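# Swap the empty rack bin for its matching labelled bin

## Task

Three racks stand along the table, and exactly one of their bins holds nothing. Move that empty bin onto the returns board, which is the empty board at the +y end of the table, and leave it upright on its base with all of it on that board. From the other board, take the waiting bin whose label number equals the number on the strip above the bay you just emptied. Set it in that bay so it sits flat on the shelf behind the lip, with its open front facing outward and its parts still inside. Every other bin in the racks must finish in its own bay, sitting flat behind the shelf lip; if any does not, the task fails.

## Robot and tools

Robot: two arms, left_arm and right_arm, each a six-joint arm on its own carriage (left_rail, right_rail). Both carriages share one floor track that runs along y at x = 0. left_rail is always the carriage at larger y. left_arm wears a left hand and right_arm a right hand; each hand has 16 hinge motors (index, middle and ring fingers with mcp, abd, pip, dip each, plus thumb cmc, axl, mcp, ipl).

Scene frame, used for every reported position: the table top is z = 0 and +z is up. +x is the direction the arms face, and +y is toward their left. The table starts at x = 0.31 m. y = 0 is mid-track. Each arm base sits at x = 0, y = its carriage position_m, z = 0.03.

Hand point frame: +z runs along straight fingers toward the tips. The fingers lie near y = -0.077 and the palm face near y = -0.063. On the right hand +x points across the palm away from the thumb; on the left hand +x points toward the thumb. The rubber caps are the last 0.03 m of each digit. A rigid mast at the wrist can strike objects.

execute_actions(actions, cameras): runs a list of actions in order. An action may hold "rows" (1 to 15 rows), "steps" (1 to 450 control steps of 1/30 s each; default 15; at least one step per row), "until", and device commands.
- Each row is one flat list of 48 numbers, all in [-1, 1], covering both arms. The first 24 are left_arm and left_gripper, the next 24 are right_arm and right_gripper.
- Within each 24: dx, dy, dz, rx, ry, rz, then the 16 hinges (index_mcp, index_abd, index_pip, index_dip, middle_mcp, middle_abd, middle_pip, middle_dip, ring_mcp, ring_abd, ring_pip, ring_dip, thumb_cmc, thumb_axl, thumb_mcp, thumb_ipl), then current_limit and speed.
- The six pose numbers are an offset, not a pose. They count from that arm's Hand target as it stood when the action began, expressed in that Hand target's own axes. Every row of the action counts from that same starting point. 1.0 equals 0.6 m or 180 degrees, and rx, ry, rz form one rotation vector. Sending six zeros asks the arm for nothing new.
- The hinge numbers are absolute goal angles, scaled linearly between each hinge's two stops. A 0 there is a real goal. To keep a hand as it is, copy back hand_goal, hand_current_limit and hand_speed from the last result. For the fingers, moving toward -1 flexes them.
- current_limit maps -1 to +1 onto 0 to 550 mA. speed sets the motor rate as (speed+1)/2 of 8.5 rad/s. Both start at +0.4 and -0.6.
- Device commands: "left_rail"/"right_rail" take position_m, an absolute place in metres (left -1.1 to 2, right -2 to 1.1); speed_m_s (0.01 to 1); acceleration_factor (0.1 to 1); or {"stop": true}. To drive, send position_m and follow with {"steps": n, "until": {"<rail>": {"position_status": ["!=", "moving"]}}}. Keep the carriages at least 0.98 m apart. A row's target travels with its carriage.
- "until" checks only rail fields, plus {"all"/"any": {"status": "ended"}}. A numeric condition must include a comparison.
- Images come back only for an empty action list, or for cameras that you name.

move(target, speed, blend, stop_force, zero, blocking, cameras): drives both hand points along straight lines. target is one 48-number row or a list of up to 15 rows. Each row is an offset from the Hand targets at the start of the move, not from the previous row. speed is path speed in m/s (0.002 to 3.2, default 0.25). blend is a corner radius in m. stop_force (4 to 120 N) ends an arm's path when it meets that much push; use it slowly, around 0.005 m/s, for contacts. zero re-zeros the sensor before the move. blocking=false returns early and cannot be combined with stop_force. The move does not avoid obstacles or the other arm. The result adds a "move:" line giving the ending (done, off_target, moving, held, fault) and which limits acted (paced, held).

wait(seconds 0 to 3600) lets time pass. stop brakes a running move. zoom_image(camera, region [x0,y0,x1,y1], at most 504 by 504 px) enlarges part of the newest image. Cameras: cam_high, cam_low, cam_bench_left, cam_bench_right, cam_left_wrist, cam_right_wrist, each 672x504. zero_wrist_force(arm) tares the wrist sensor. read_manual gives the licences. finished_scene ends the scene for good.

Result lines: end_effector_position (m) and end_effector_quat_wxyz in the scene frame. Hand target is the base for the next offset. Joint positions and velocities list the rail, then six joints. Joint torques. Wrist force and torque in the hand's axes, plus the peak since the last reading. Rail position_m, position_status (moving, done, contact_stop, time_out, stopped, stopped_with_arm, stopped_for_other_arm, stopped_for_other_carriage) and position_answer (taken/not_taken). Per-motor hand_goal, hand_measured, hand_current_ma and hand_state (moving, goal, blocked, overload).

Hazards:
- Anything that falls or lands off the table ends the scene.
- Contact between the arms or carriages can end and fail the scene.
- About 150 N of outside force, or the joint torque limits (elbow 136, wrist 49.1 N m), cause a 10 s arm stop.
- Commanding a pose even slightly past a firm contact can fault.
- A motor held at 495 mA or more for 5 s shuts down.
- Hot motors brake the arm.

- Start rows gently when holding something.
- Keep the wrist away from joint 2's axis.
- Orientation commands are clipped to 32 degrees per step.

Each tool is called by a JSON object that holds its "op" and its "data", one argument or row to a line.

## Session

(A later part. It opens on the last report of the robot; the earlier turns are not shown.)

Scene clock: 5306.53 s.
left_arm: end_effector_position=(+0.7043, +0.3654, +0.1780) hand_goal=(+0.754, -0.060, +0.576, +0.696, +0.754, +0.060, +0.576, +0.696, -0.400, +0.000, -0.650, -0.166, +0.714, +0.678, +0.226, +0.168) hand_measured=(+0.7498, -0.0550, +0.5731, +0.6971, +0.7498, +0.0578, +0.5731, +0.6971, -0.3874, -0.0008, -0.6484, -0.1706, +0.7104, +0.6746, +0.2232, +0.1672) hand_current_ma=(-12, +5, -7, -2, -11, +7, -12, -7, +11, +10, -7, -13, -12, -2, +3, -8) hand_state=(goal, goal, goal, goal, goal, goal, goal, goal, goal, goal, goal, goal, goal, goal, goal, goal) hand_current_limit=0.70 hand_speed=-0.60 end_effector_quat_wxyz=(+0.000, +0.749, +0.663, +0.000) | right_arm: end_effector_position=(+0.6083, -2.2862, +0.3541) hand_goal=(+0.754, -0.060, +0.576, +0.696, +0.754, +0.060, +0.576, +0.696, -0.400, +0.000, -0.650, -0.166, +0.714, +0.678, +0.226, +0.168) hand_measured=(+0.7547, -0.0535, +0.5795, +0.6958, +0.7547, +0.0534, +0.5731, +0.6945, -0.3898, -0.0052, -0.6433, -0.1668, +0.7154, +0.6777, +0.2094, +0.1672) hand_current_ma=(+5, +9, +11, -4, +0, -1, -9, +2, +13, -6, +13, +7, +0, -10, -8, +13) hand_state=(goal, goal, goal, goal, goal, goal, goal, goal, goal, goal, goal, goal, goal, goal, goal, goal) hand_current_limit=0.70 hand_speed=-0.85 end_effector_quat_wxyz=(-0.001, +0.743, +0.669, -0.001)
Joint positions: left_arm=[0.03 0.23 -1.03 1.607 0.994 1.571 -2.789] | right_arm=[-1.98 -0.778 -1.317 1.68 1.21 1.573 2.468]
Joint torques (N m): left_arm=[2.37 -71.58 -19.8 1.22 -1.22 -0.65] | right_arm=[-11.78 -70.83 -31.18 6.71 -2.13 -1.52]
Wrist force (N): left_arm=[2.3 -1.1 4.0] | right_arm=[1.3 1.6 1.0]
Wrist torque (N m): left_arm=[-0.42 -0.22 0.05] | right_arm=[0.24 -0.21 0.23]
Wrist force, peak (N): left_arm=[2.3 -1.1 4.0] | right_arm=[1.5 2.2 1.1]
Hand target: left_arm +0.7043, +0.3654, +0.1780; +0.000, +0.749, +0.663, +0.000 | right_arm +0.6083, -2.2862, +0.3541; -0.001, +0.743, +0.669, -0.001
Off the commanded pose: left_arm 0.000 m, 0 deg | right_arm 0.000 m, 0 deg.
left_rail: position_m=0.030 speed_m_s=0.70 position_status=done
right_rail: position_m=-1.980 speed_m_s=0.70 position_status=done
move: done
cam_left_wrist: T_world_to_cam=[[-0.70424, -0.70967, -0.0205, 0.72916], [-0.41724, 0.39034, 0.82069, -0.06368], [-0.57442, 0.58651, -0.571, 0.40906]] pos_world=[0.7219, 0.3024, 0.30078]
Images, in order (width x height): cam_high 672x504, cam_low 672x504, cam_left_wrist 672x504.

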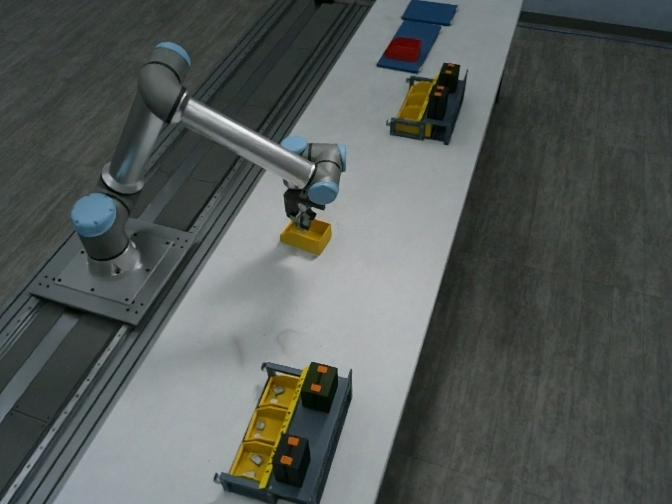

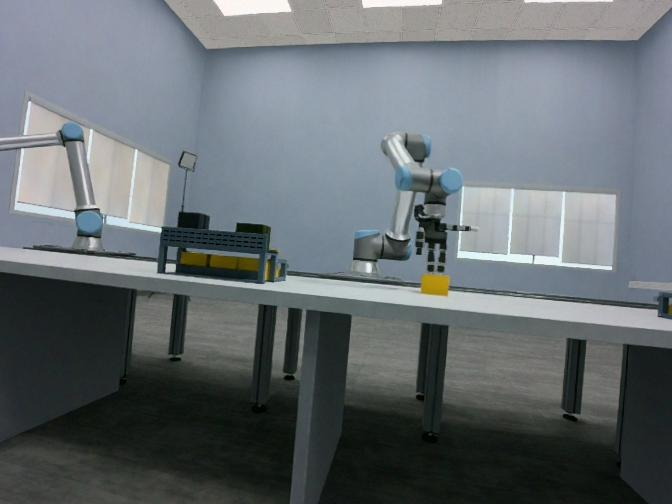

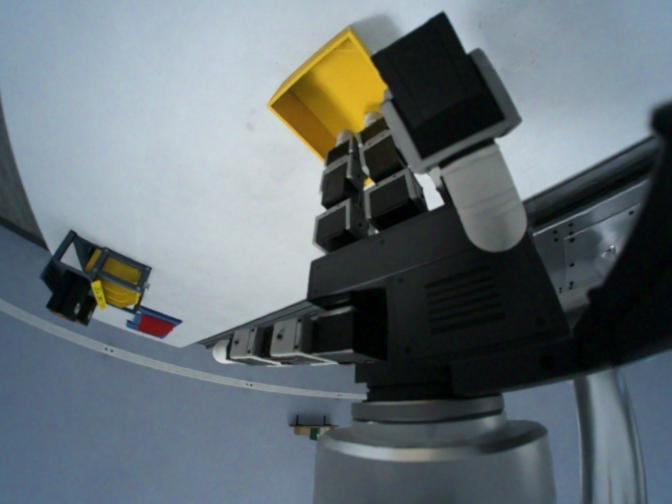

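{"op": "execute_actions", "data": {
  "actions": [
    {"rows":[[0,0,0,0,0,0,0.754,0.16,0.576,0.696,0.754,-0.14,0.576,0.696,-0.40,0,-0.65,-0.1655,0.714,0.678,0.226,0.168,0.7,-0.92,0,0,0,0,0,0,0.754,-0.06,0.576,0.696,0.754,0.06,0.576,0.696,-0.40,0,-0.65,-0.1655,0.714,0.678,0.226,0.168,0.7,-0.85]],"steps":45},
    {"rows":[[0,0,0,0,0,0,0.754,0.54,0.576,0.696,0.754,-0.53,0.576,0.696,-0.40,0,-0.65,-0.1655,0.714,0.678,0.226,0.168,0.7,-0.92,0,0,0,0,0,0,0.754,-0.06,0.576,0.696,0.754,0.06,0.576,0.696,-0.40,0,-0.65,-0.1655,0.714,0.678,0.226,0.168,0.7,-0.85]],"steps":60}
  ],
  "cameras": ["cam_high","cam_low","cam_left_wrist"]
}}

{"op": "zoom_image", "data": {
  "camera": "cam_low",
  "region": [400, 220, 480, 300]
}}

{"op": "zoom_image", "data": {
  "camera": "cam_high",
  "region": [250, 160, 370, 270]
}}

Scene clock: 5326.43 s.
left_arm: end_effector_position=(+0.7043, +0.3654, +0.1780) hand_goal=(+0.754, +0.540, +0.576, +0.696, +0.754, -0.530, +0.576, +0.696, -0.400, +0.000, -0.650, -0.166, +0.714, +0.678, +0.226, +0.168) hand_measured=(+0.7511, +0.1706, +0.5731, +0.6958, +0.7511, -0.1385, +0.5731, +0.6971, -0.3874, +0.0007, -0.6484, -0.1706, +0.7117, +0.6756, +0.2232, +0.1672) hand_current_ma=(-18, -474, -5, +1, -13, +471, -13, +1, +13, +4, -4, -10, +0, +0, -3, -7) hand_state=(goal, blocked, goal, goal, goal, blocked, goal, goal, goal, goal, goal, goal, goal, goal, goal, goal) hand_current_limit=0.70 hand_speed=-0.92 end_effector_quat_wxyz=(+0.000, +0.749, +0.663, +0.000) | right_arm: end_effector_position=(+0.6083, -2.2862, +0.3541) hand_goal=(+0.754, -0.060, +0.576, +0.696, +0.754, +0.060, +0.576, +0.696, -0.400, +0.000, -0.650, -0.166, +0.714, +0.678, +0.226, +0.168) hand_measured=(+0.7547, -0.0535, +0.5795, +0.6958, +0.7547, +0.0534, +0.5731, +0.6945, -0.3898, -0.0052, -0.6420, -0.1668, +0.7154, +0.6777, +0.2094, +0.1662) hand_current_ma=(+13, +11, +11, -14, +6, -3, +0, +3, +10, -10, +11, +10, +0, -12, -11, +8) hand_state=(goal, goal, goal, goal, goal, goal, goal, goal, goal, goal, goal, goal, goal, goal, goal, goal) hand_current_limit=0.70 hand_speed=-0.85 end_effector_quat_wxyz=(-0.001, +0.743, +0.669, -0.001)
Joint positions: left_arm=[0.03 0.23 -1.03 1.607 0.994 1.571 -2.789] | right_arm=[-1.98 -0.778 -1.317 1.68 1.21 1.573 2.468]
Joint torques (N m): left_arm=[2.29 -74.84 -21.83 1.87 -1.24 -1.81] | right_arm=[-11.2 -71.81 -31.29 6.28 -2.27 -1.46]
Wrist force (N): left_arm=[2.0 -1.0 4.6] | right_arm=[1.0 1.7 0.9]
Wrist torque (N m): left_arm=[-0.46 -0.17 0.02] | right_arm=[0.26 -0.18 0.22]
Wrist force, peak (N): left_arm=[2.1 -1.2 5.1] | right_arm=[1.4 2.0 1.3]
Hand target: left_arm +0.7043, +0.3654, +0.1780; +0.000, +0.749, +0.663, +0.000 | right_arm +0.6083, -2.2862, +0.3541; -0.001, +0.743, +0.669, -0.001
Off the commanded pose: left_arm 0.000 m, 0 deg | right_arm 0.000 m, 0 deg.
left_rail: position_m=0.030 speed_m_s=0.70 position_status=done
right_rail: position_m=-1.980 speed_m_s=0.70 position_status=done
cam_left_wrist: T_world_to_cam=[[-0.70424, -0.70967, -0.0205, 0.72916], [-0.41724, 0.39034, 0.82069, -0.06368], [-0.57442, 0.58651, -0.571, 0.40906]] pos_world=[0.7219, 0.3024, 0.30078]

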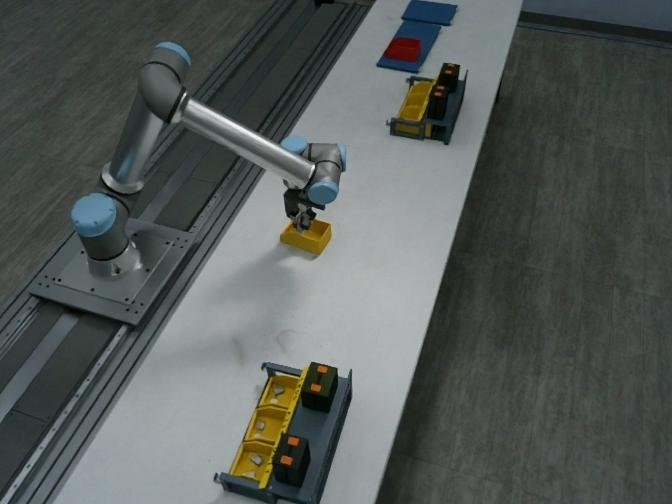

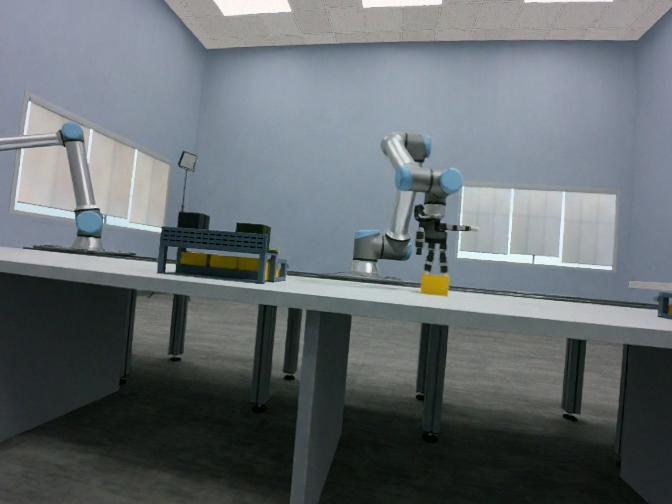

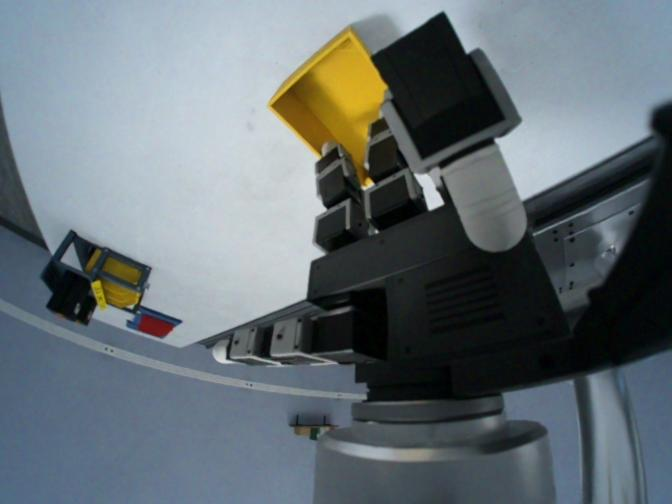

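Scaled by 6.300.

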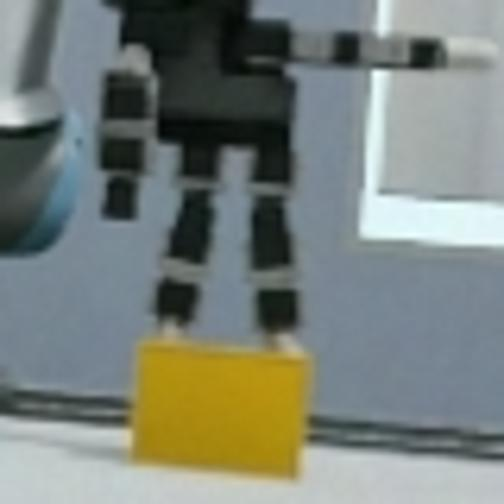

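Scaled by 4.200.

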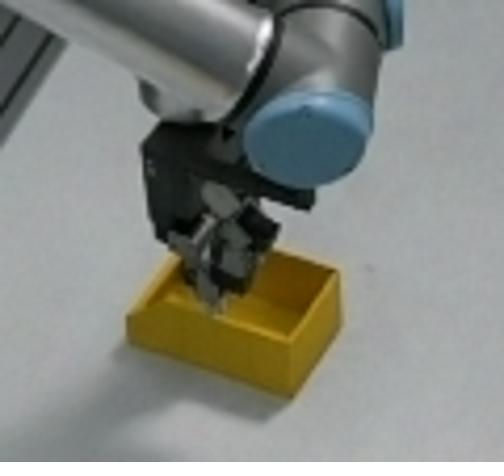

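{"op": "move", "data": {
  "target": [0,0,-0.06,0,0,0,0.754,0.54,0.576,0.696,0.754,-0.53,0.576,0.696,-0.40,0,-0.65,-0.1655,0.714,0.678,0.226,0.168,0.7,-0.92,0,0,0,0,0,0,0.754,-0.06,0.576,0.696,0.754,0.06,0.576,0.696,-0.40,0,-0.65,-0.1655,0.714,0.678,0.226,0.168,0.7,-0.85],
  "speed": 0.03,
  "cameras": ["cam_high","cam_low","cam_left_wrist"]
}}

{"op": "zoom_image", "data": {
  "camera": "cam_low",
  "region": [400, 220, 480, 300]
}}

{"op": "zoom_image", "data": {
  "camera": "cam_high",
  "region": [250, 160, 370, 270]
}}

Scene clock: 5337.13 s.
left_arm: end_effector_position=(+0.7043, +0.3654, +0.2139) hand_goal=(+0.754, +0.540, +0.576, +0.696, +0.754, -0.530, +0.576, +0.696, -0.400, +0.000, -0.650, -0.166, +0.714, +0.678, +0.226, +0.168) hand_measured=(+0.7498, +0.1706, +0.5782, +0.6996, +0.7498, -0.1370, +0.5782, +0.7009, -0.3886, -0.0008, -0.6484, -0.1706, +0.7117, +0.6756, +0.2242, +0.1672) hand_current_ma=(-14, -474, +3, +7, -15, +489, -9, -2, +19, +10, -6, -11, -12, +6, +3, -9) hand_state=(goal, blocked, goal, goal, goal, blocked, goal, goal, goal, goal, goal, goal, goal, goal, goal, goal) hand_current_limit=0.70 hand_speed=-0.92 end_effector_quat_wxyz=(+0.000, +0.749, +0.663, +0.000) | right_arm: end_effector_position=(+0.6083, -2.2862, +0.3541) hand_goal=(+0.754, -0.060, +0.576, +0.696, +0.754, +0.060, +0.576, +0.696, -0.400, +0.000, -0.650, -0.166, +0.714, +0.678, +0.226, +0.168) hand_measured=(+0.7547, -0.0535, +0.5782, +0.6945, +0.7535, +0.0549, +0.5744, +0.6945, -0.3898, -0.0037, -0.6433, -0.1668, +0.7154, +0.6767, +0.2094, +0.1672) hand_current_ma=(+11, +12, +8, -15, +5, -7, -14, +4, +15, -8, +2, +4, +3, -3, -7, +13) hand_state=(goal, goal, goal, goal, goal, goal, goal, goal, goal, goal, goal, goal, goal, goal, goal, goal) hand_current_limit=0.70 hand_speed=-0.85 end_effector_quat_wxyz=(-0.001, +0.743, +0.669, -0.001)
Joint positions: left_arm=[0.03 0.23 -1.061 1.583 1.049 1.571 -2.789] | right_arm=[-1.98 -0.778 -1.317 1.68 1.21 1.573 2.468]
Joint torques (N m): left_arm=[11.75 -94.24 -51.48 6.63 -1.29 1.2] | right_arm=[-9.39 -70.98 -30.95 5.96 -2.25 -1.5]
Wrist force (N): left_arm=[2.3 -0.7 4.7] | right_arm=[1.4 1.5 1.0]
Wrist torque (N m): left_arm=[-0.42 -0.22 0.04] | right_arm=[0.22 -0.22 0.24]
Wrist force, peak (N): left_arm=[2.6 -0.9 5.0] | right_arm=[1.5 2.1 1.4]
Hand target: left_arm +0.7043, +0.3654, +0.2140; +0.000, +0.749, +0.663, +0.000 | right_arm +0.6083, -2.2862, +0.3541; -0.001, +0.743, +0.669, -0.001
Off the commanded pose: left_arm 0.000 m, 0 deg | right_arm 0.000 m, 0 deg.
left_rail: position_m=0.030 speed_m_s=0.70 position_status=done
right_rail: position_m=-1.980 speed_m_s=0.70 position_status=done
move: done
cam_left_wrist: T_world_to_cam=[[-0.70424, -0.70967, -0.0205, 0.7299], [-0.41724, 0.39034, 0.82069, -0.09314], [-0.57442, 0.58651, -0.571, 0.42956]] pos_world=[0.7219, 0.3024, 0.33668]

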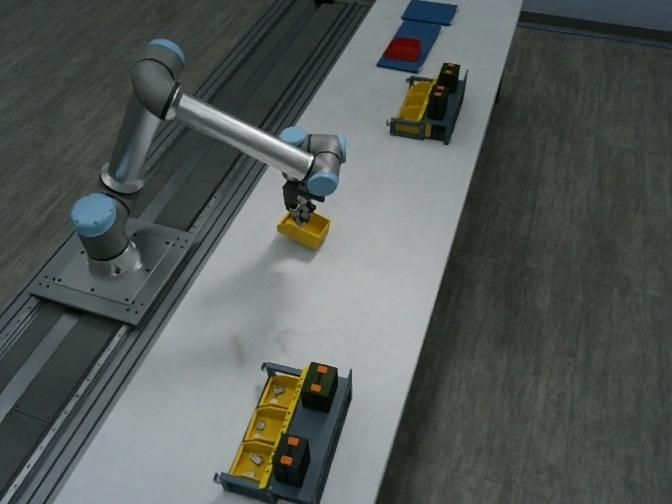

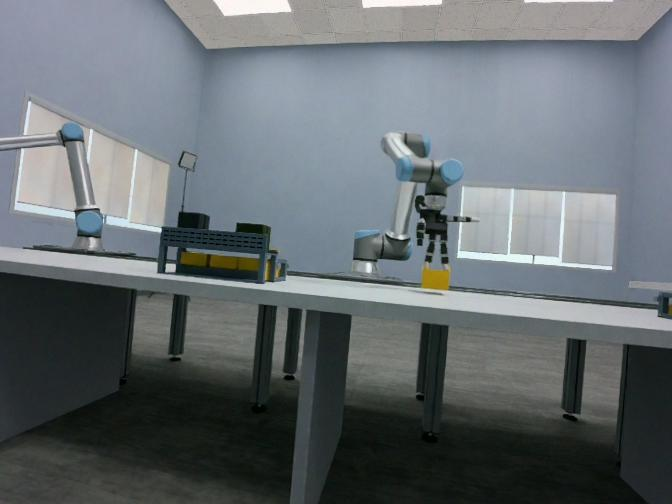

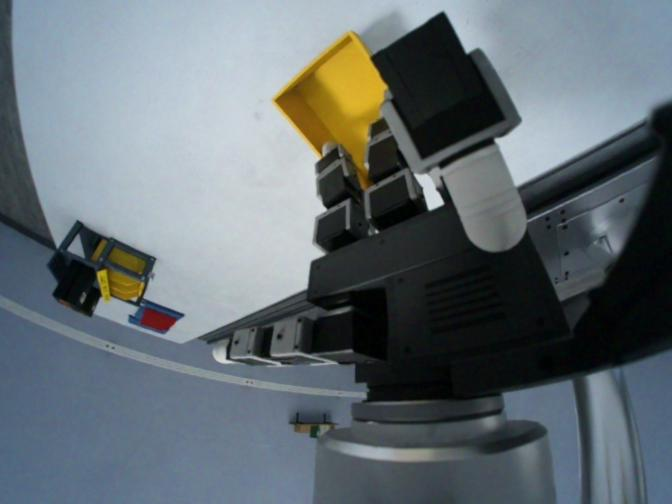

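Scaled by 6.300.

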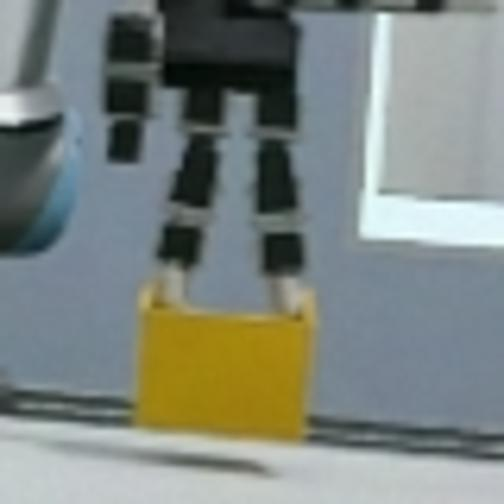

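Scaled by 4.200.

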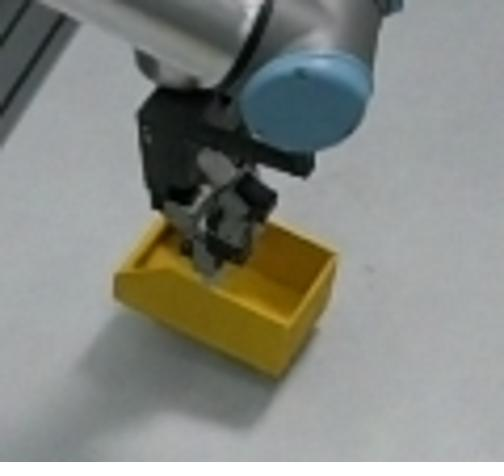

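{"op": "execute_actions", "data": {
  "actions": [
    {"rows":[[0,0,0,0,0,0,0.754,0.54,0.576,0.696,0.754,-0.53,0.576,0.696,-0.40,0,-0.65,-0.1655,0.714,0.678,0.226,0.168,0.65,-0.92,0,0,0,0,0,0,0.754,-0.06,0.576,0.696,0.754,0.06,0.576,0.696,-0.40,0,-0.65,-0.1655,0.714,0.678,0.226,0.168,0.7,-0.85]],"steps":15}
  ]
}}

{"op": "move", "data": {
  "target": [0,-0.12,-0.31,0,0,0,0.754,0.54,0.576,0.696,0.754,-0.53,0.576,0.696,-0.40,0,-0.65,-0.1655,0.714,0.678,0.226,0.168,0.65,-0.92,0,0,0,0,0,0,0.754,-0.06,0.576,0.696,0.754,0.06,0.576,0.696,-0.40,0,-0.65,-0.1655,0.714,0.678,0.226,0.168,0.7,-0.85],
  "speed": 0.06,
  "cameras": ["cam_high","cam_low","cam_left_wrist"]
}}

Scene clock: 5355.77 s.
left_arm: end_effector_position=(+0.7043, +0.3654, +0.2140) hand_goal=(+0.754, +0.540, +0.576, +0.696, +0.754, -0.530, +0.576, +0.696, -0.400, +0.000, -0.650, -0.166, +0.714, +0.678, +0.226, +0.168) hand_measured=(+0.7498, +0.1706, +0.5795, +0.6996, +0.7511, -0.1385, +0.5795, +0.6996, -0.3874, -0.0008, -0.6484, -0.1706, +0.7117, +0.6756, +0.2232, +0.1672) hand_current_ma=(-6, -459, +7, +0, -9, +468, -7, -3, +12, +11, -3, -12, -10, -6, +2, -10) hand_state=(goal, blocked, goal, goal, goal, blocked, goal, goal, goal, goal, goal, goal, goal, goal, goal, goal) hand_current_limit=0.65 hand_speed=-0.92 end_effector_quat_wxyz=(+0.000, +0.749, +0.663, +0.000) | right_arm: end_effector_position=(+0.6083, -2.2862, +0.3541) hand_goal=(+0.754, -0.060, +0.576, +0.696, +0.754, +0.060, +0.576, +0.696, -0.400, +0.000, -0.650, -0.166, +0.714, +0.678, +0.226, +0.168) hand_measured=(+0.7547, -0.0550, +0.5795, +0.6958, +0.7559, +0.0534, +0.5744, +0.6945, -0.3898, -0.0052, -0.6407, -0.1668, +0.7154, +0.6767, +0.2094, +0.1662) hand_current_ma=(+16, +5, +13, -13, +9, -8, -8, +3, +8, -5, +7, +7, +5, -10, -10, +12) hand_state=(goal, goal, goal, goal, goal, goal, goal, goal, goal, goal, goal, goal, goal, goal, goal, goal) hand_current_limit=0.70 hand_speed=-0.85 end_effector_quat_wxyz=(-0.001, +0.743, +0.669, -0.001)
Joint positions: left_arm=[0.03 0.23 -1.061 1.583 1.049 1.571 -2.789] | right_arm=[-1.98 -0.778 -1.317 1.68 1.21 1.573 2.468]
Joint torques (N m): left_arm=[12.24 -93.02 -49.05 5.85 -1.3 2.69] | right_arm=[-10.7 -69.85 -31.47 4.48 -2.28 -1.4]
Wrist force (N): left_arm=[2.0 -0.9 4.8] | right_arm=[1.5 1.7 0.9]
Wrist torque (N m): left_arm=[-0.44 -0.18 0.01] | right_arm=[0.26 -0.23 0.25]
Wrist force, peak (N): left_arm=[2.3 -0.8 5.3] | right_arm=[1.6 1.9 1.3]
Hand target: left_arm +0.7043, +0.3654, +0.2140; +0.000, +0.749, +0.663, +0.000 | right_arm +0.6083, -2.2862, +0.3541; -0.001, +0.743, +0.669, -0.001
Off the commanded pose: left_arm 0.000 m, 0 deg | right_arm 0.000 m, 0 deg.
left_rail: position_m=0.030 speed_m_s=0.70 position_status=done
right_rail: position_m=-1.980 speed_m_s=0.70 position_status=done

Scene clock: 5359.50 s.
left_arm: end_effector_position=(+0.6328, +0.3743, +0.3999) hand_goal=(+0.754, +0.540, +0.576, +0.696, +0.754, -0.530, +0.576, +0.696, -0.400, +0.000, -0.650, -0.166, +0.714, +0.678, +0.226, +0.168) hand_measured=(+0.7498, +0.1706, +0.5782, +0.6996, +0.7498, -0.1385, +0.5782, +0.6996, -0.3886, -0.0023, -0.6484, -0.1706, +0.7117, +0.6756, +0.2232, +0.1672) hand_current_ma=(-6, -458, +7, +8, -15, +459, -5, -5, +13, +10, -3, -16, -19, +1, +7, -6) hand_state=(goal, blocked, goal, goal, goal, blocked, goal, goal, goal, goal, goal, goal, goal, goal, goal, goal) hand_current_limit=0.65 hand_speed=-0.92 end_effector_quat_wxyz=(+0.000, +0.749, +0.663, +0.000) | right_arm: end_effector_position=(+0.6083, -2.2862, +0.3541) hand_goal=(+0.754, -0.060, +0.576, +0.696, +0.754, +0.060, +0.576, +0.696, -0.400, +0.000, -0.650, -0.166, +0.714, +0.678, +0.226, +0.168) hand_measured=(+0.7547, -0.0535, +0.5795, +0.6945, +0.7547, +0.0549, +0.5744, +0.6945, -0.3898, -0.0052, -0.6420, -0.1668, +0.7154, +0.6777, +0.2094, +0.1662) hand_current_ma=(+19, +7, +12, -11, +7, -4, -9, +8, +6, -10, +15, +14, -5, -19, -9, +9) hand_state=(goal, goal, goal, goal, goal, goal, goal, goal, goal, goal, goal, goal, goal, goal, goal, goal) hand_current_limit=0.70 hand_speed=-0.85 end_effector_quat_wxyz=(-0.001, +0.743, +0.669, -0.001)
Joint positions: left_arm=[0.03 0.271 -1.268 1.532 1.307 1.571 -2.749] | right_arm=[-1.98 -0.778 -1.317 1.68 1.21 1.573 2.468]
Joint torques (N m): left_arm=[13.38 -81.11 -54.61 6.33 -2.24 2.81] | right_arm=[-9.23 -70.15 -31.98 3.98 -2.34 -1.4]
Wrist force (N): left_arm=[2.2 -1.4 5.2] | right_arm=[1.0 1.7 1.2]
Wrist torque (N m): left_arm=[-0.53 -0.19 0.05] | right_arm=[0.24 -0.17 0.21]
Wrist force, peak (N): left_arm=[2.2 -1.4 5.2] | right_arm=[1.3 1.9 1.4]
Hand target: left_arm +0.6328, +0.3743, +0.4000; +0.000, +0.749, +0.663, +0.000 | right_arm +0.6083, -2.2862, +0.3541; -0.001, +0.743, +0.669, -0.001
Off the commanded pose: left_arm 0.000 m, 0 deg | right_arm 0.000 m, 0 deg.
left_rail: position_m=0.030 speed_m_s=0.70 position_status=done
right_rail: position_m=-1.980 speed_m_s=0.70 position_status=done
move: done
cam_left_wrist: T_world_to_cam=[[-0.70424, -0.70967, -0.0205, 0.6896], [-0.41724, 0.39034, 0.82069, -0.27897], [-0.57442, 0.58651, -0.571, 0.48947]] pos_world=[0.6504, 0.3112, 0.52258]

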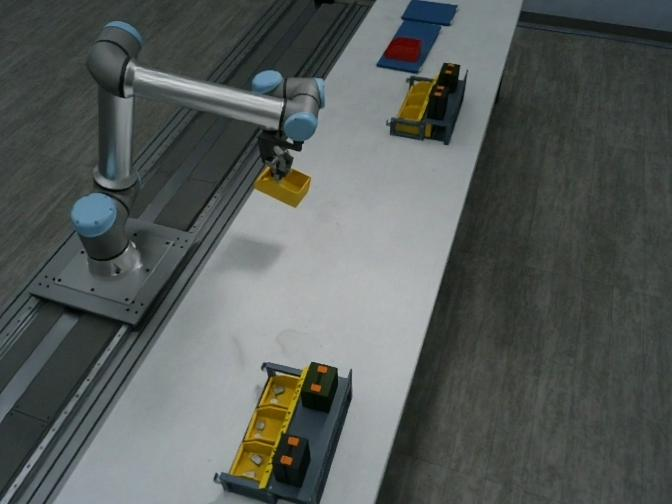

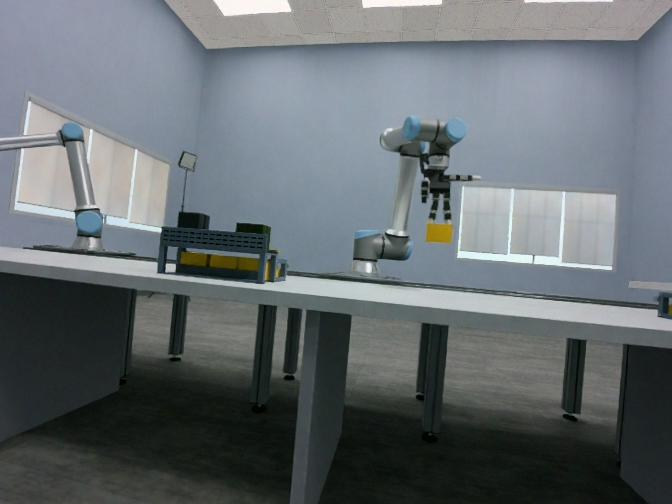

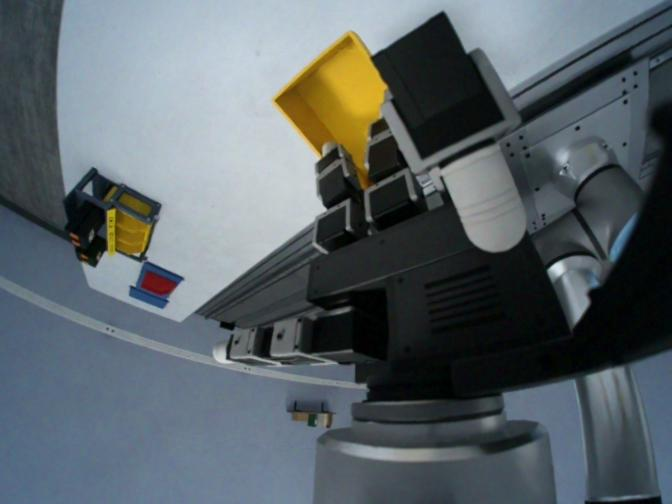

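{"op": "execute_actions", "data": {
  "actions": [
    {"left_rail":{"speed_m_s":0.6,"acceleration_factor":0.25,"position_m":1.96},"steps":300,"until":{"left_rail":{"position_status":["!=","moving"]}}}
  ],
  "cameras": ["cam_high","cam_bench_left","cam_left_wrist"]
}}

Scene clock: 5374.03 s.
left_arm: end_effector_position=(+0.6328, +2.3043, +0.4000) hand_goal=(+0.754, +0.540, +0.576, +0.696, +0.754, -0.530, +0.576, +0.696, -0.400, +0.000, -0.650, -0.166, +0.714, +0.678, +0.226, +0.168) hand_measured=(+0.7498, +0.1706, +0.5782, +0.7009, +0.7498, -0.1370, +0.5795, +0.7009, -0.3886, -0.0008, -0.6484, -0.1706, +0.7117, +0.6756, +0.2242, +0.1681) hand_current_ma=(-9, -458, +0, +7, -21, +460, -3, +3, +16, +11, -3, -19, -9, +3, -2, -8) hand_state=(goal, blocked, goal, goal, goal, blocked, goal, goal, goal, goal, goal, goal, goal, goal, goal, goal) hand_current_limit=0.65 hand_speed=-0.92 end_effector_quat_wxyz=(+0.000, +0.749, +0.663, +0.000) | right_arm: end_effector_position=(+0.6083, -2.2862, +0.3541) hand_goal=(+0.754, -0.060, +0.576, +0.696, +0.754, +0.060, +0.576, +0.696, -0.400, +0.000, -0.650, -0.166, +0.714, +0.678, +0.226, +0.168) hand_measured=(+0.7547, -0.0535, +0.5782, +0.6958, +0.7547, +0.0534, +0.5744, +0.6945, -0.3898, -0.0037, -0.6420, -0.1668, +0.7154, +0.6767, +0.2094, +0.1672) hand_current_ma=(+7, +8, +3, -12, +4, -11, +0, +6, +7, -10, +8, +12, +4, -9, -12, +11) hand_state=(goal, goal, goal, goal, goal, goal, goal, goal, goal, goal, goal, goal, goal, goal, goal, goal) hand_current_limit=0.70 hand_speed=-0.85 end_effector_quat_wxyz=(-0.001, +0.743, +0.669, -0.001)
Joint positions: left_arm=[1.96 0.271 -1.268 1.532 1.307 1.571 -2.749] | right_arm=[-1.98 -0.778 -1.317 1.68 1.21 1.573 2.468]
Joint torques (N m): left_arm=[5.7 -61.14 -49.21 6.44 1.82 2.89] | right_arm=[-8.74 -69.45 -31.39 3.19 -2.44 -1.17]
Wrist force (N): left_arm=[2.0 -1.0 4.8] | right_arm=[1.1 1.6 1.1]
Wrist torque (N m): left_arm=[-0.46 -0.17 0.03] | right_arm=[0.23 -0.18 0.21]
Wrist force, peak (N): left_arm=[2.6 -1.1 5.3] | right_arm=[1.9 1.9 1.2]
Hand target: left_arm +0.6328, +2.3043, +0.4000; +0.000, +0.749, +0.663, +0.000 | right_arm +0.6083, -2.2862, +0.3541; -0.001, +0.743, +0.669, -0.001
Off the commanded pose: left_arm 0.000 m, 0 deg | right_arm 0.000 m, 0 deg.
left_rail: position_m=1.960 speed_m_s=0.60 position_status=done
right_rail: position_m=-1.980 speed_m_s=0.70 position_status=done
cam_left_wrist: T_world_to_cam=[[-0.70424, -0.70967, -0.0205, 2.05927], [-0.41724, 0.39034, 0.82069, -1.03251], [-0.57442, 0.58651, -0.571, -0.64238]] pos_world=[0.6504, 2.2412, 0.52278]

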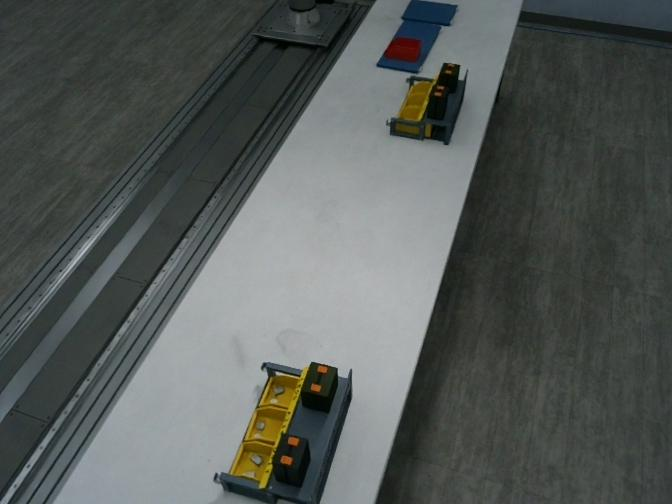

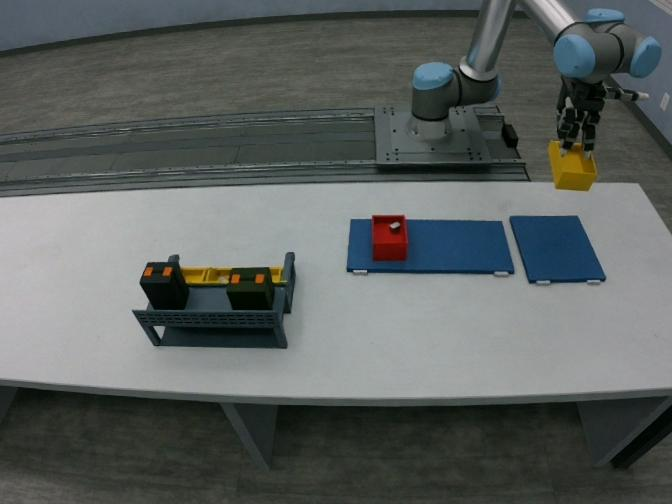

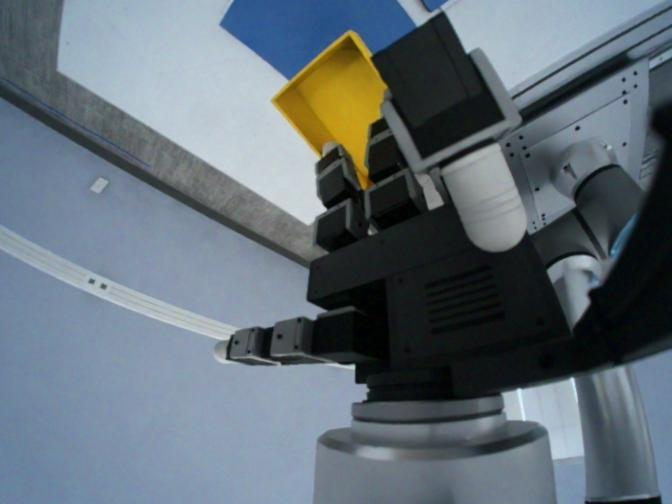

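{"op": "move", "data": {
  "target": [0.0277,0.1808,0.2333,0,0,0,0.754,0.54,0.576,0.696,0.754,-0.53,0.576,0.696,-0.40,0,-0.65,-0.1655,0.714,0.678,0.226,0.168,0.65,-0.92,0,0,0,0,0,0,0.754,-0.06,0.576,0.696,0.754,0.06,0.576,0.696,-0.40,0,-0.65,-0.1655,0.714,0.678,0.226,0.168,0.7,-0.85],
  "speed": 0.07,
  "cameras": ["cam_high","cam_bench_left","cam_left_wrist"]
}}

{"op": "zoom_image", "data": {
  "camera": "cam_bench_left",
  "region": [470, 100, 670, 300]
}}

Scene clock: 5403.77 s.
left_arm: end_effector_position=(+0.7424, +2.3075, +0.2601) hand_goal=(+0.754, +0.540, +0.576, +0.696, +0.754, -0.530, +0.576, +0.696, -0.400, +0.000, -0.650, -0.166, +0.714, +0.678, +0.226, +0.168) hand_measured=(+0.7498, +0.1706, +0.5744, +0.6996, +0.7498, -0.1385, +0.5744, +0.6996, -0.3886, -0.0008, -0.6484, -0.1706, +0.7117, +0.6756, +0.2242, +0.1672) hand_current_ma=(-8, -457, -6, +1, -18, +459, -10, -3, +18, +4, +0, -12, -6, +3, -1, -3) hand_state=(goal, blocked, moving, goal, goal, blocked, goal, goal, goal, goal, goal, goal, goal, goal, goal, goal) hand_current_limit=0.65 hand_speed=-0.92 end_effector_quat_wxyz=(+0.000, +0.749, +0.663, +0.000) | right_arm: end_effector_position=(+0.6083, -2.2862, +0.3541) hand_goal=(+0.754, -0.060, +0.576, +0.696, +0.754, +0.060, +0.576, +0.696, -0.400, +0.000, -0.650, -0.166, +0.714, +0.678, +0.226, +0.168) hand_measured=(+0.7559, -0.0535, +0.5782, +0.6958, +0.7547, +0.0549, +0.5744, +0.6945, -0.3898, -0.0037, -0.6420, -0.1668, +0.7154, +0.6777, +0.2094, +0.1662) hand_current_ma=(+12, +9, +14, -8, +12, -10, +0, +7, +19, -11, +5, +2, +2, -8, -15, +12) hand_state=(goal, goal, goal, goal, goal, goal, goal, goal, goal, goal, goal, goal, goal, goal, goal, goal) hand_current_limit=0.70 hand_speed=-0.85 end_effector_quat_wxyz=(-0.001, +0.743, +0.669, -0.001)
Joint positions: left_arm=[1.96 0.234 -1.036 1.452 1.154 1.571 -2.785] | right_arm=[-1.98 -0.778 -1.317 1.68 1.21 1.573 2.468]
Joint torques (N m): left_arm=[-8.48 -74.41 -53.3 1.6 1.24 -3.51] | right_arm=[-8.61 -69.6 -31.56 1.91 -2.24 -1.04]
Wrist force (N): left_arm=[2.2 -0.6 5.1] | right_arm=[1.3 1.5 1.0]
Wrist torque (N m): left_arm=[-0.44 -0.20 0.28] | right_arm=[0.22 -0.20 0.23]
Wrist force, peak (N): left_arm=[2.6 -1.0 5.3] | right_arm=[1.3 2.2 1.2]
Hand target: left_arm +0.7425, +2.3075, +0.2601; +0.000, +0.749, +0.663, +0.000 | right_arm +0.6083, -2.2862, +0.3541; -0.001, +0.743, +0.669, -0.001
Off the commanded pose: left_arm 0.000 m, 0 deg | right_arm 0.000 m, 0 deg.
left_rail: position_m=1.960 speed_m_s=0.60 position_status=done
right_rail: position_m=-1.980 speed_m_s=0.70 position_status=done
move: done
cam_left_wrist: T_world_to_cam=[[-0.70424, -0.70967, -0.0205, 2.13593], [-0.41724, 0.39034, 0.82069, -0.87325], [-0.57442, 0.58651, -0.571, -0.66124]] pos_world=[0.76, 2.2445, 0.38288]

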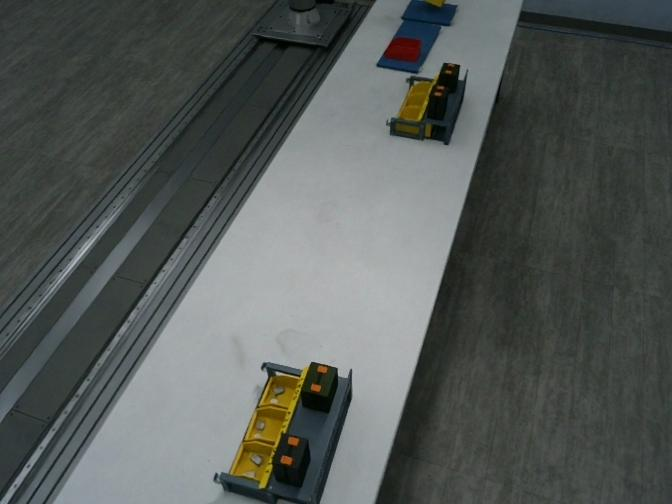

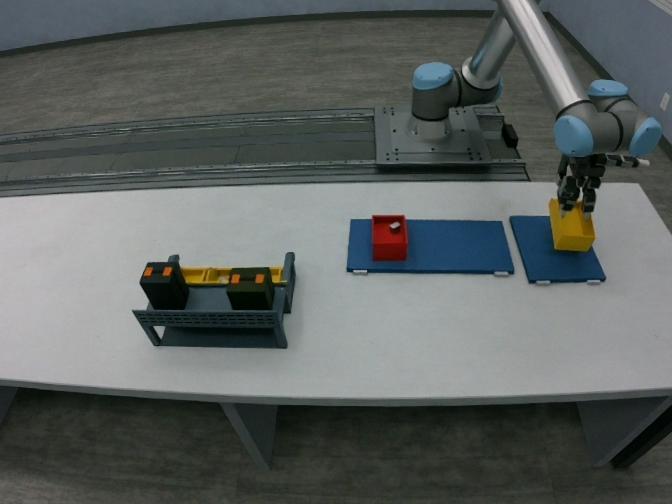

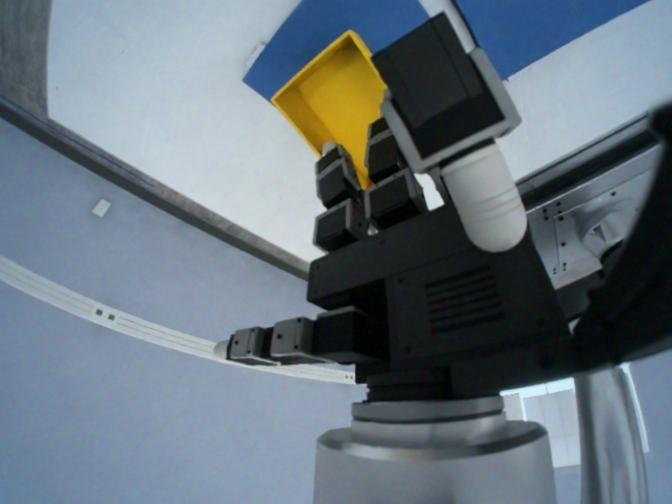

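Scaled by 2.520.

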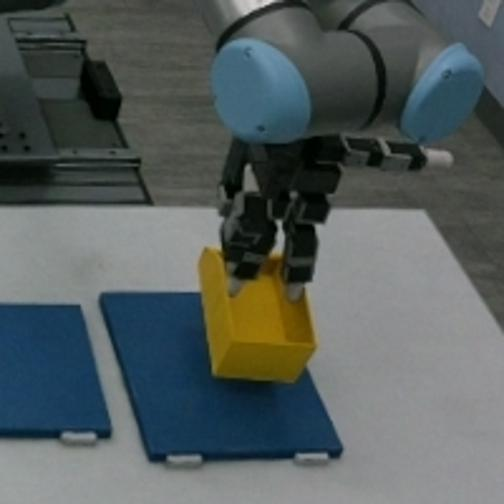

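{"op": "move", "data": {
  "target": [0,0,0.0667,0,0,0,0.754,0.54,0.576,0.696,0.754,-0.53,0.576,0.696,-0.40,0,-0.65,-0.1655,0.714,0.678,0.226,0.168,0.65,-0.92,0,0,0,0,0,0,0.754,-0.06,0.576,0.696,0.754,0.06,0.576,0.696,-0.40,0,-0.65,-0.1655,0.714,0.678,0.226,0.168,0.7,-0.85],
  "speed": 0.03,
  "stop_force": 5
}}

{"op": "move", "data": {
  "target": [0,0,0.055,0,0,0,0.754,0.54,0.576,0.696,0.754,-0.53,0.576,0.696,-0.40,0,-0.65,-0.1655,0.714,0.678,0.226,0.168,0.65,-0.92,0,0,0,0,0,0,0.754,-0.06,0.576,0.696,0.754,0.06,0.576,0.696,-0.40,0,-0.65,-0.1655,0.714,0.678,0.226,0.168,0.7,-0.85],
  "speed": 0.01,
  "stop_force": 4,
  "zero": false,
  "cameras": ["cam_high","cam_bench_left","cam_left_wrist"]
}}

{"op": "zoom_image", "data": {
  "camera": "cam_bench_left",
  "region": [470, 140, 630, 300]
}}

Scene clock: 5426.77 s.
left_arm: end_effector_position=(+0.7425, +2.3074, +0.2200) hand_goal=(+0.754, +0.540, +0.576, +0.696, +0.754, -0.530, +0.576, +0.696, -0.400, +0.000, -0.650, -0.166, +0.714, +0.678, +0.226, +0.168) hand_measured=(+0.7498, +0.1706, +0.5782, +0.6996, +0.7498, -0.1385, +0.5795, +0.6996, -0.3886, -0.0008, -0.6484, -0.1706, +0.7129, +0.6756, +0.2242, +0.1672) hand_current_ma=(-13, -464, -1, -5, -5, +464, +0, +1, +15, +11, -3, -9, -16, +3, +5, -16) hand_state=(goal, blocked, goal, goal, goal, blocked, goal, goal, goal, goal, goal, goal, goal, goal, goal, goal) hand_current_limit=0.65 hand_speed=-0.92 end_effector_quat_wxyz=(+0.000, +0.749, +0.663, +0.000) | right_arm: end_effector_position=(+0.6083, -2.2862, +0.3541) hand_goal=(+0.754, -0.060, +0.576, +0.696, +0.754, +0.060, +0.576, +0.696, -0.400, +0.000, -0.650, -0.166, +0.714, +0.678, +0.226, +0.168) hand_measured=(+0.7547, -0.0550, +0.5782, +0.6945, +0.7547, +0.0549, +0.5731, +0.6932, -0.3898, -0.0052, -0.6420, -0.1668, +0.7154, +0.6777, +0.2094, +0.1662) hand_current_ma=(+9, +7, +17, -16, +3, -3, -4, +3, +7, -9, +10, +11, +1, -11, -5, +8) hand_state=(goal, goal, goal, goal, goal, goal, goal, goal, goal, goal, goal, goal, goal, goal, goal, goal) hand_current_limit=0.70 hand_speed=-0.85 end_effector_quat_wxyz=(-0.001, +0.743, +0.669, -0.001)
Joint positions: left_arm=[1.96 0.234 -1.007 1.484 1.094 1.571 -2.785] | right_arm=[-1.98 -0.778 -1.317 1.68 1.21 1.573 2.468]
Joint torques (N m): left_arm=[-7.34 -77.15 -22.71 1.42 -0.38 -3.44] | right_arm=[-7.32 -71.54 -31.28 1.65 -2.15 -1.25]
Wrist force (N): left_arm=[2.0 -1.3 4.7] | right_arm=[0.9 1.9 0.8]
Wrist torque (N m): left_arm=[-0.51 -0.18 0.28] | right_arm=[0.28 -0.15 0.20]
Wrist force, peak (N): left_arm=[2.4 -1.0 5.3] | right_arm=[1.4 2.0 1.4]
Hand target: left_arm +0.7425, +2.3074, +0.2200; +0.000, +0.749, +0.663, +0.000 | right_arm +0.6083, -2.2862, +0.3541; -0.001, +0.743, +0.669, -0.001
Off the commanded pose: left_arm 0.000 m, 0 deg | right_arm 0.000 m, 0 deg.
left_rail: position_m=1.960 speed_m_s=0.60 position_status=done
right_rail: position_m=-1.980 speed_m_s=0.70 position_status=done
move: done

Scene clock: 5430.57 s.
left_arm: end_effector_position=(+0.7425, +2.3074, +0.1960) hand_goal=(+0.754, +0.540, +0.576, +0.696, +0.754, -0.530, +0.576, +0.696, -0.400, +0.000, -0.650, -0.166, +0.714, +0.678, +0.226, +0.168) hand_measured=(+0.7511, +0.1706, +0.5782, +0.6983, +0.7511, -0.1385, +0.5757, +0.6945, -0.3886, -0.0008, -0.6484, -0.1706, +0.7129, +0.6756, +0.2232, +0.1681) hand_current_ma=(-20, -458, -1, -7, -5, +457, -15, +0, +18, +7, +1, -14, -8, +2, +8, -7) hand_state=(goal, blocked, goal, goal, goal, blocked, goal, goal, goal, goal, goal, goal, goal, goal, goal, goal) hand_current_limit=0.65 hand_speed=-0.92 end_effector_quat_wxyz=(+0.000, +0.749, +0.663, +0.000) | right_arm: end_effector_position=(+0.6083, -2.2862, +0.3541) hand_goal=(+0.754, -0.060, +0.576, +0.696, +0.754, +0.060, +0.576, +0.696, -0.400, +0.000, -0.650, -0.166, +0.714, +0.678, +0.226, +0.168) hand_measured=(+0.7547, -0.0550, +0.5795, +0.6945, +0.7547, +0.0534, +0.5744, +0.6945, -0.3898, -0.0052, -0.6420, -0.1668, +0.7154, +0.6777, +0.2094, +0.1662) hand_current_ma=(+13, +11, +12, -14, +13, -2, -7, +6, +11, -9, +5, +17, -1, -8, -5, +14) hand_state=(goal, goal, goal, goal, goal, goal, goal, goal, goal, goal, goal, goal, goal, goal, goal, goal) hand_current_limit=0.70 hand_speed=-0.85 end_effector_quat_wxyz=(-0.001, +0.743, +0.669, -0.001)
Joint positions: left_arm=[1.96 0.234 -0.989 1.501 1.059 1.571 -2.785] | right_arm=[-1.98 -0.778 -1.317 1.68 1.21 1.573 2.468]
Joint torques (N m): left_arm=[-7.24 -99.36 -50.88 6.5 -0.61 -3.42] | right_arm=[-7.91 -69.92 -31.34 1.68 -2.27 -0.97]
Wrist force (N): left_arm=[2.1 -1.0 4.7] | right_arm=[1.1 1.8 0.5]
Wrist torque (N m): left_arm=[-0.44 -0.20 0.28] | right_arm=[0.30 -0.17 0.22]
Wrist force, peak (N): left_arm=[2.1 -1.1 5.2] | right_arm=[1.7 1.7 1.3]
Hand target: left_arm +0.7425, +2.3074, +0.1960; +0.000, +0.749, +0.663, +0.000 (not the last commanded pose) | right_arm +0.6083, -2.2862, +0.3541; -0.001, +0.743, +0.669, -0.001
Off the commanded pose: left_arm 0.009 m, 0 deg | right_arm 0.000 m, 0 deg.
left_rail: position_m=1.960 speed_m_s=0.60 position_status=done
right_rail: position_m=-1.980 speed_m_s=0.70 position_status=done
move: contact (left_arm)
cam_left_wrist: T_world_to_cam=[[-0.70424, -0.70967, -0.0205, 2.13461], [-0.41724, 0.39034, 0.82069, -0.82056], [-0.57442, 0.58651, -0.571, -0.69773]] pos_world=[0.7601, 2.2444, 0.31878]

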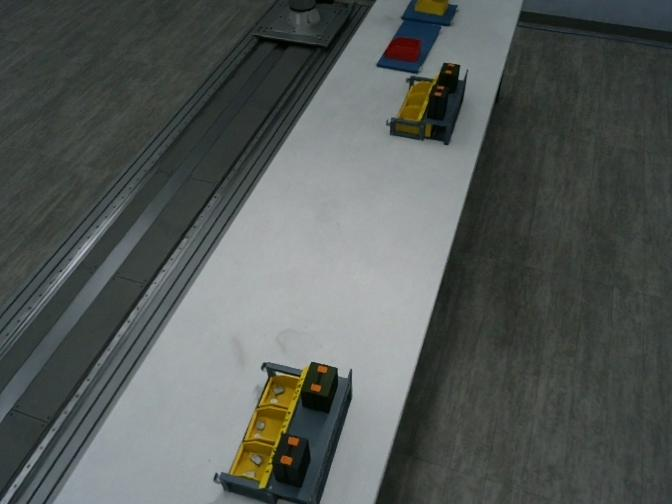

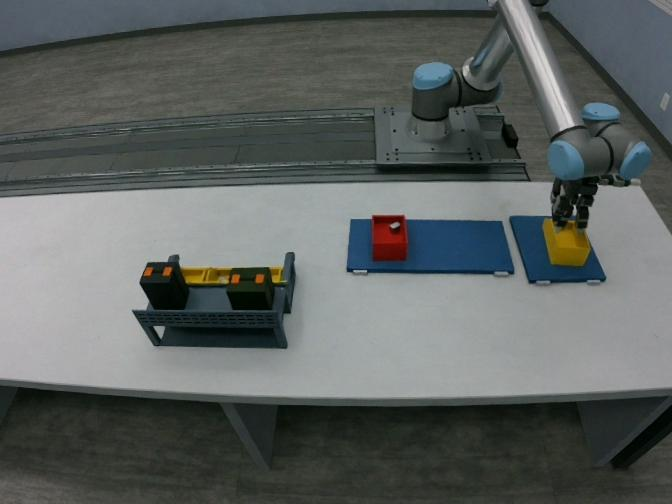

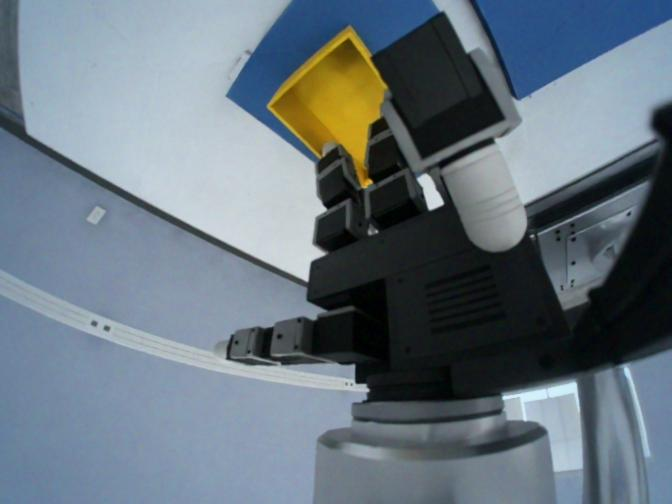

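Scaled by 3.150.

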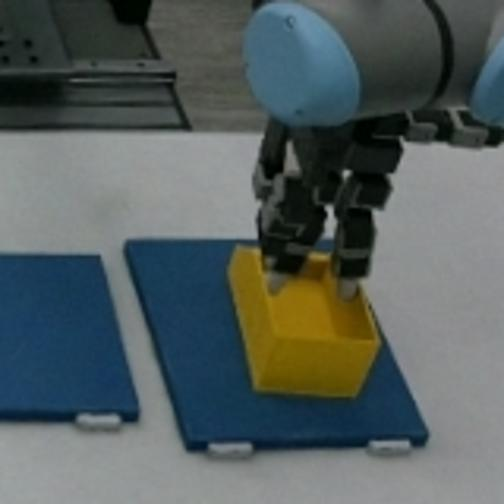

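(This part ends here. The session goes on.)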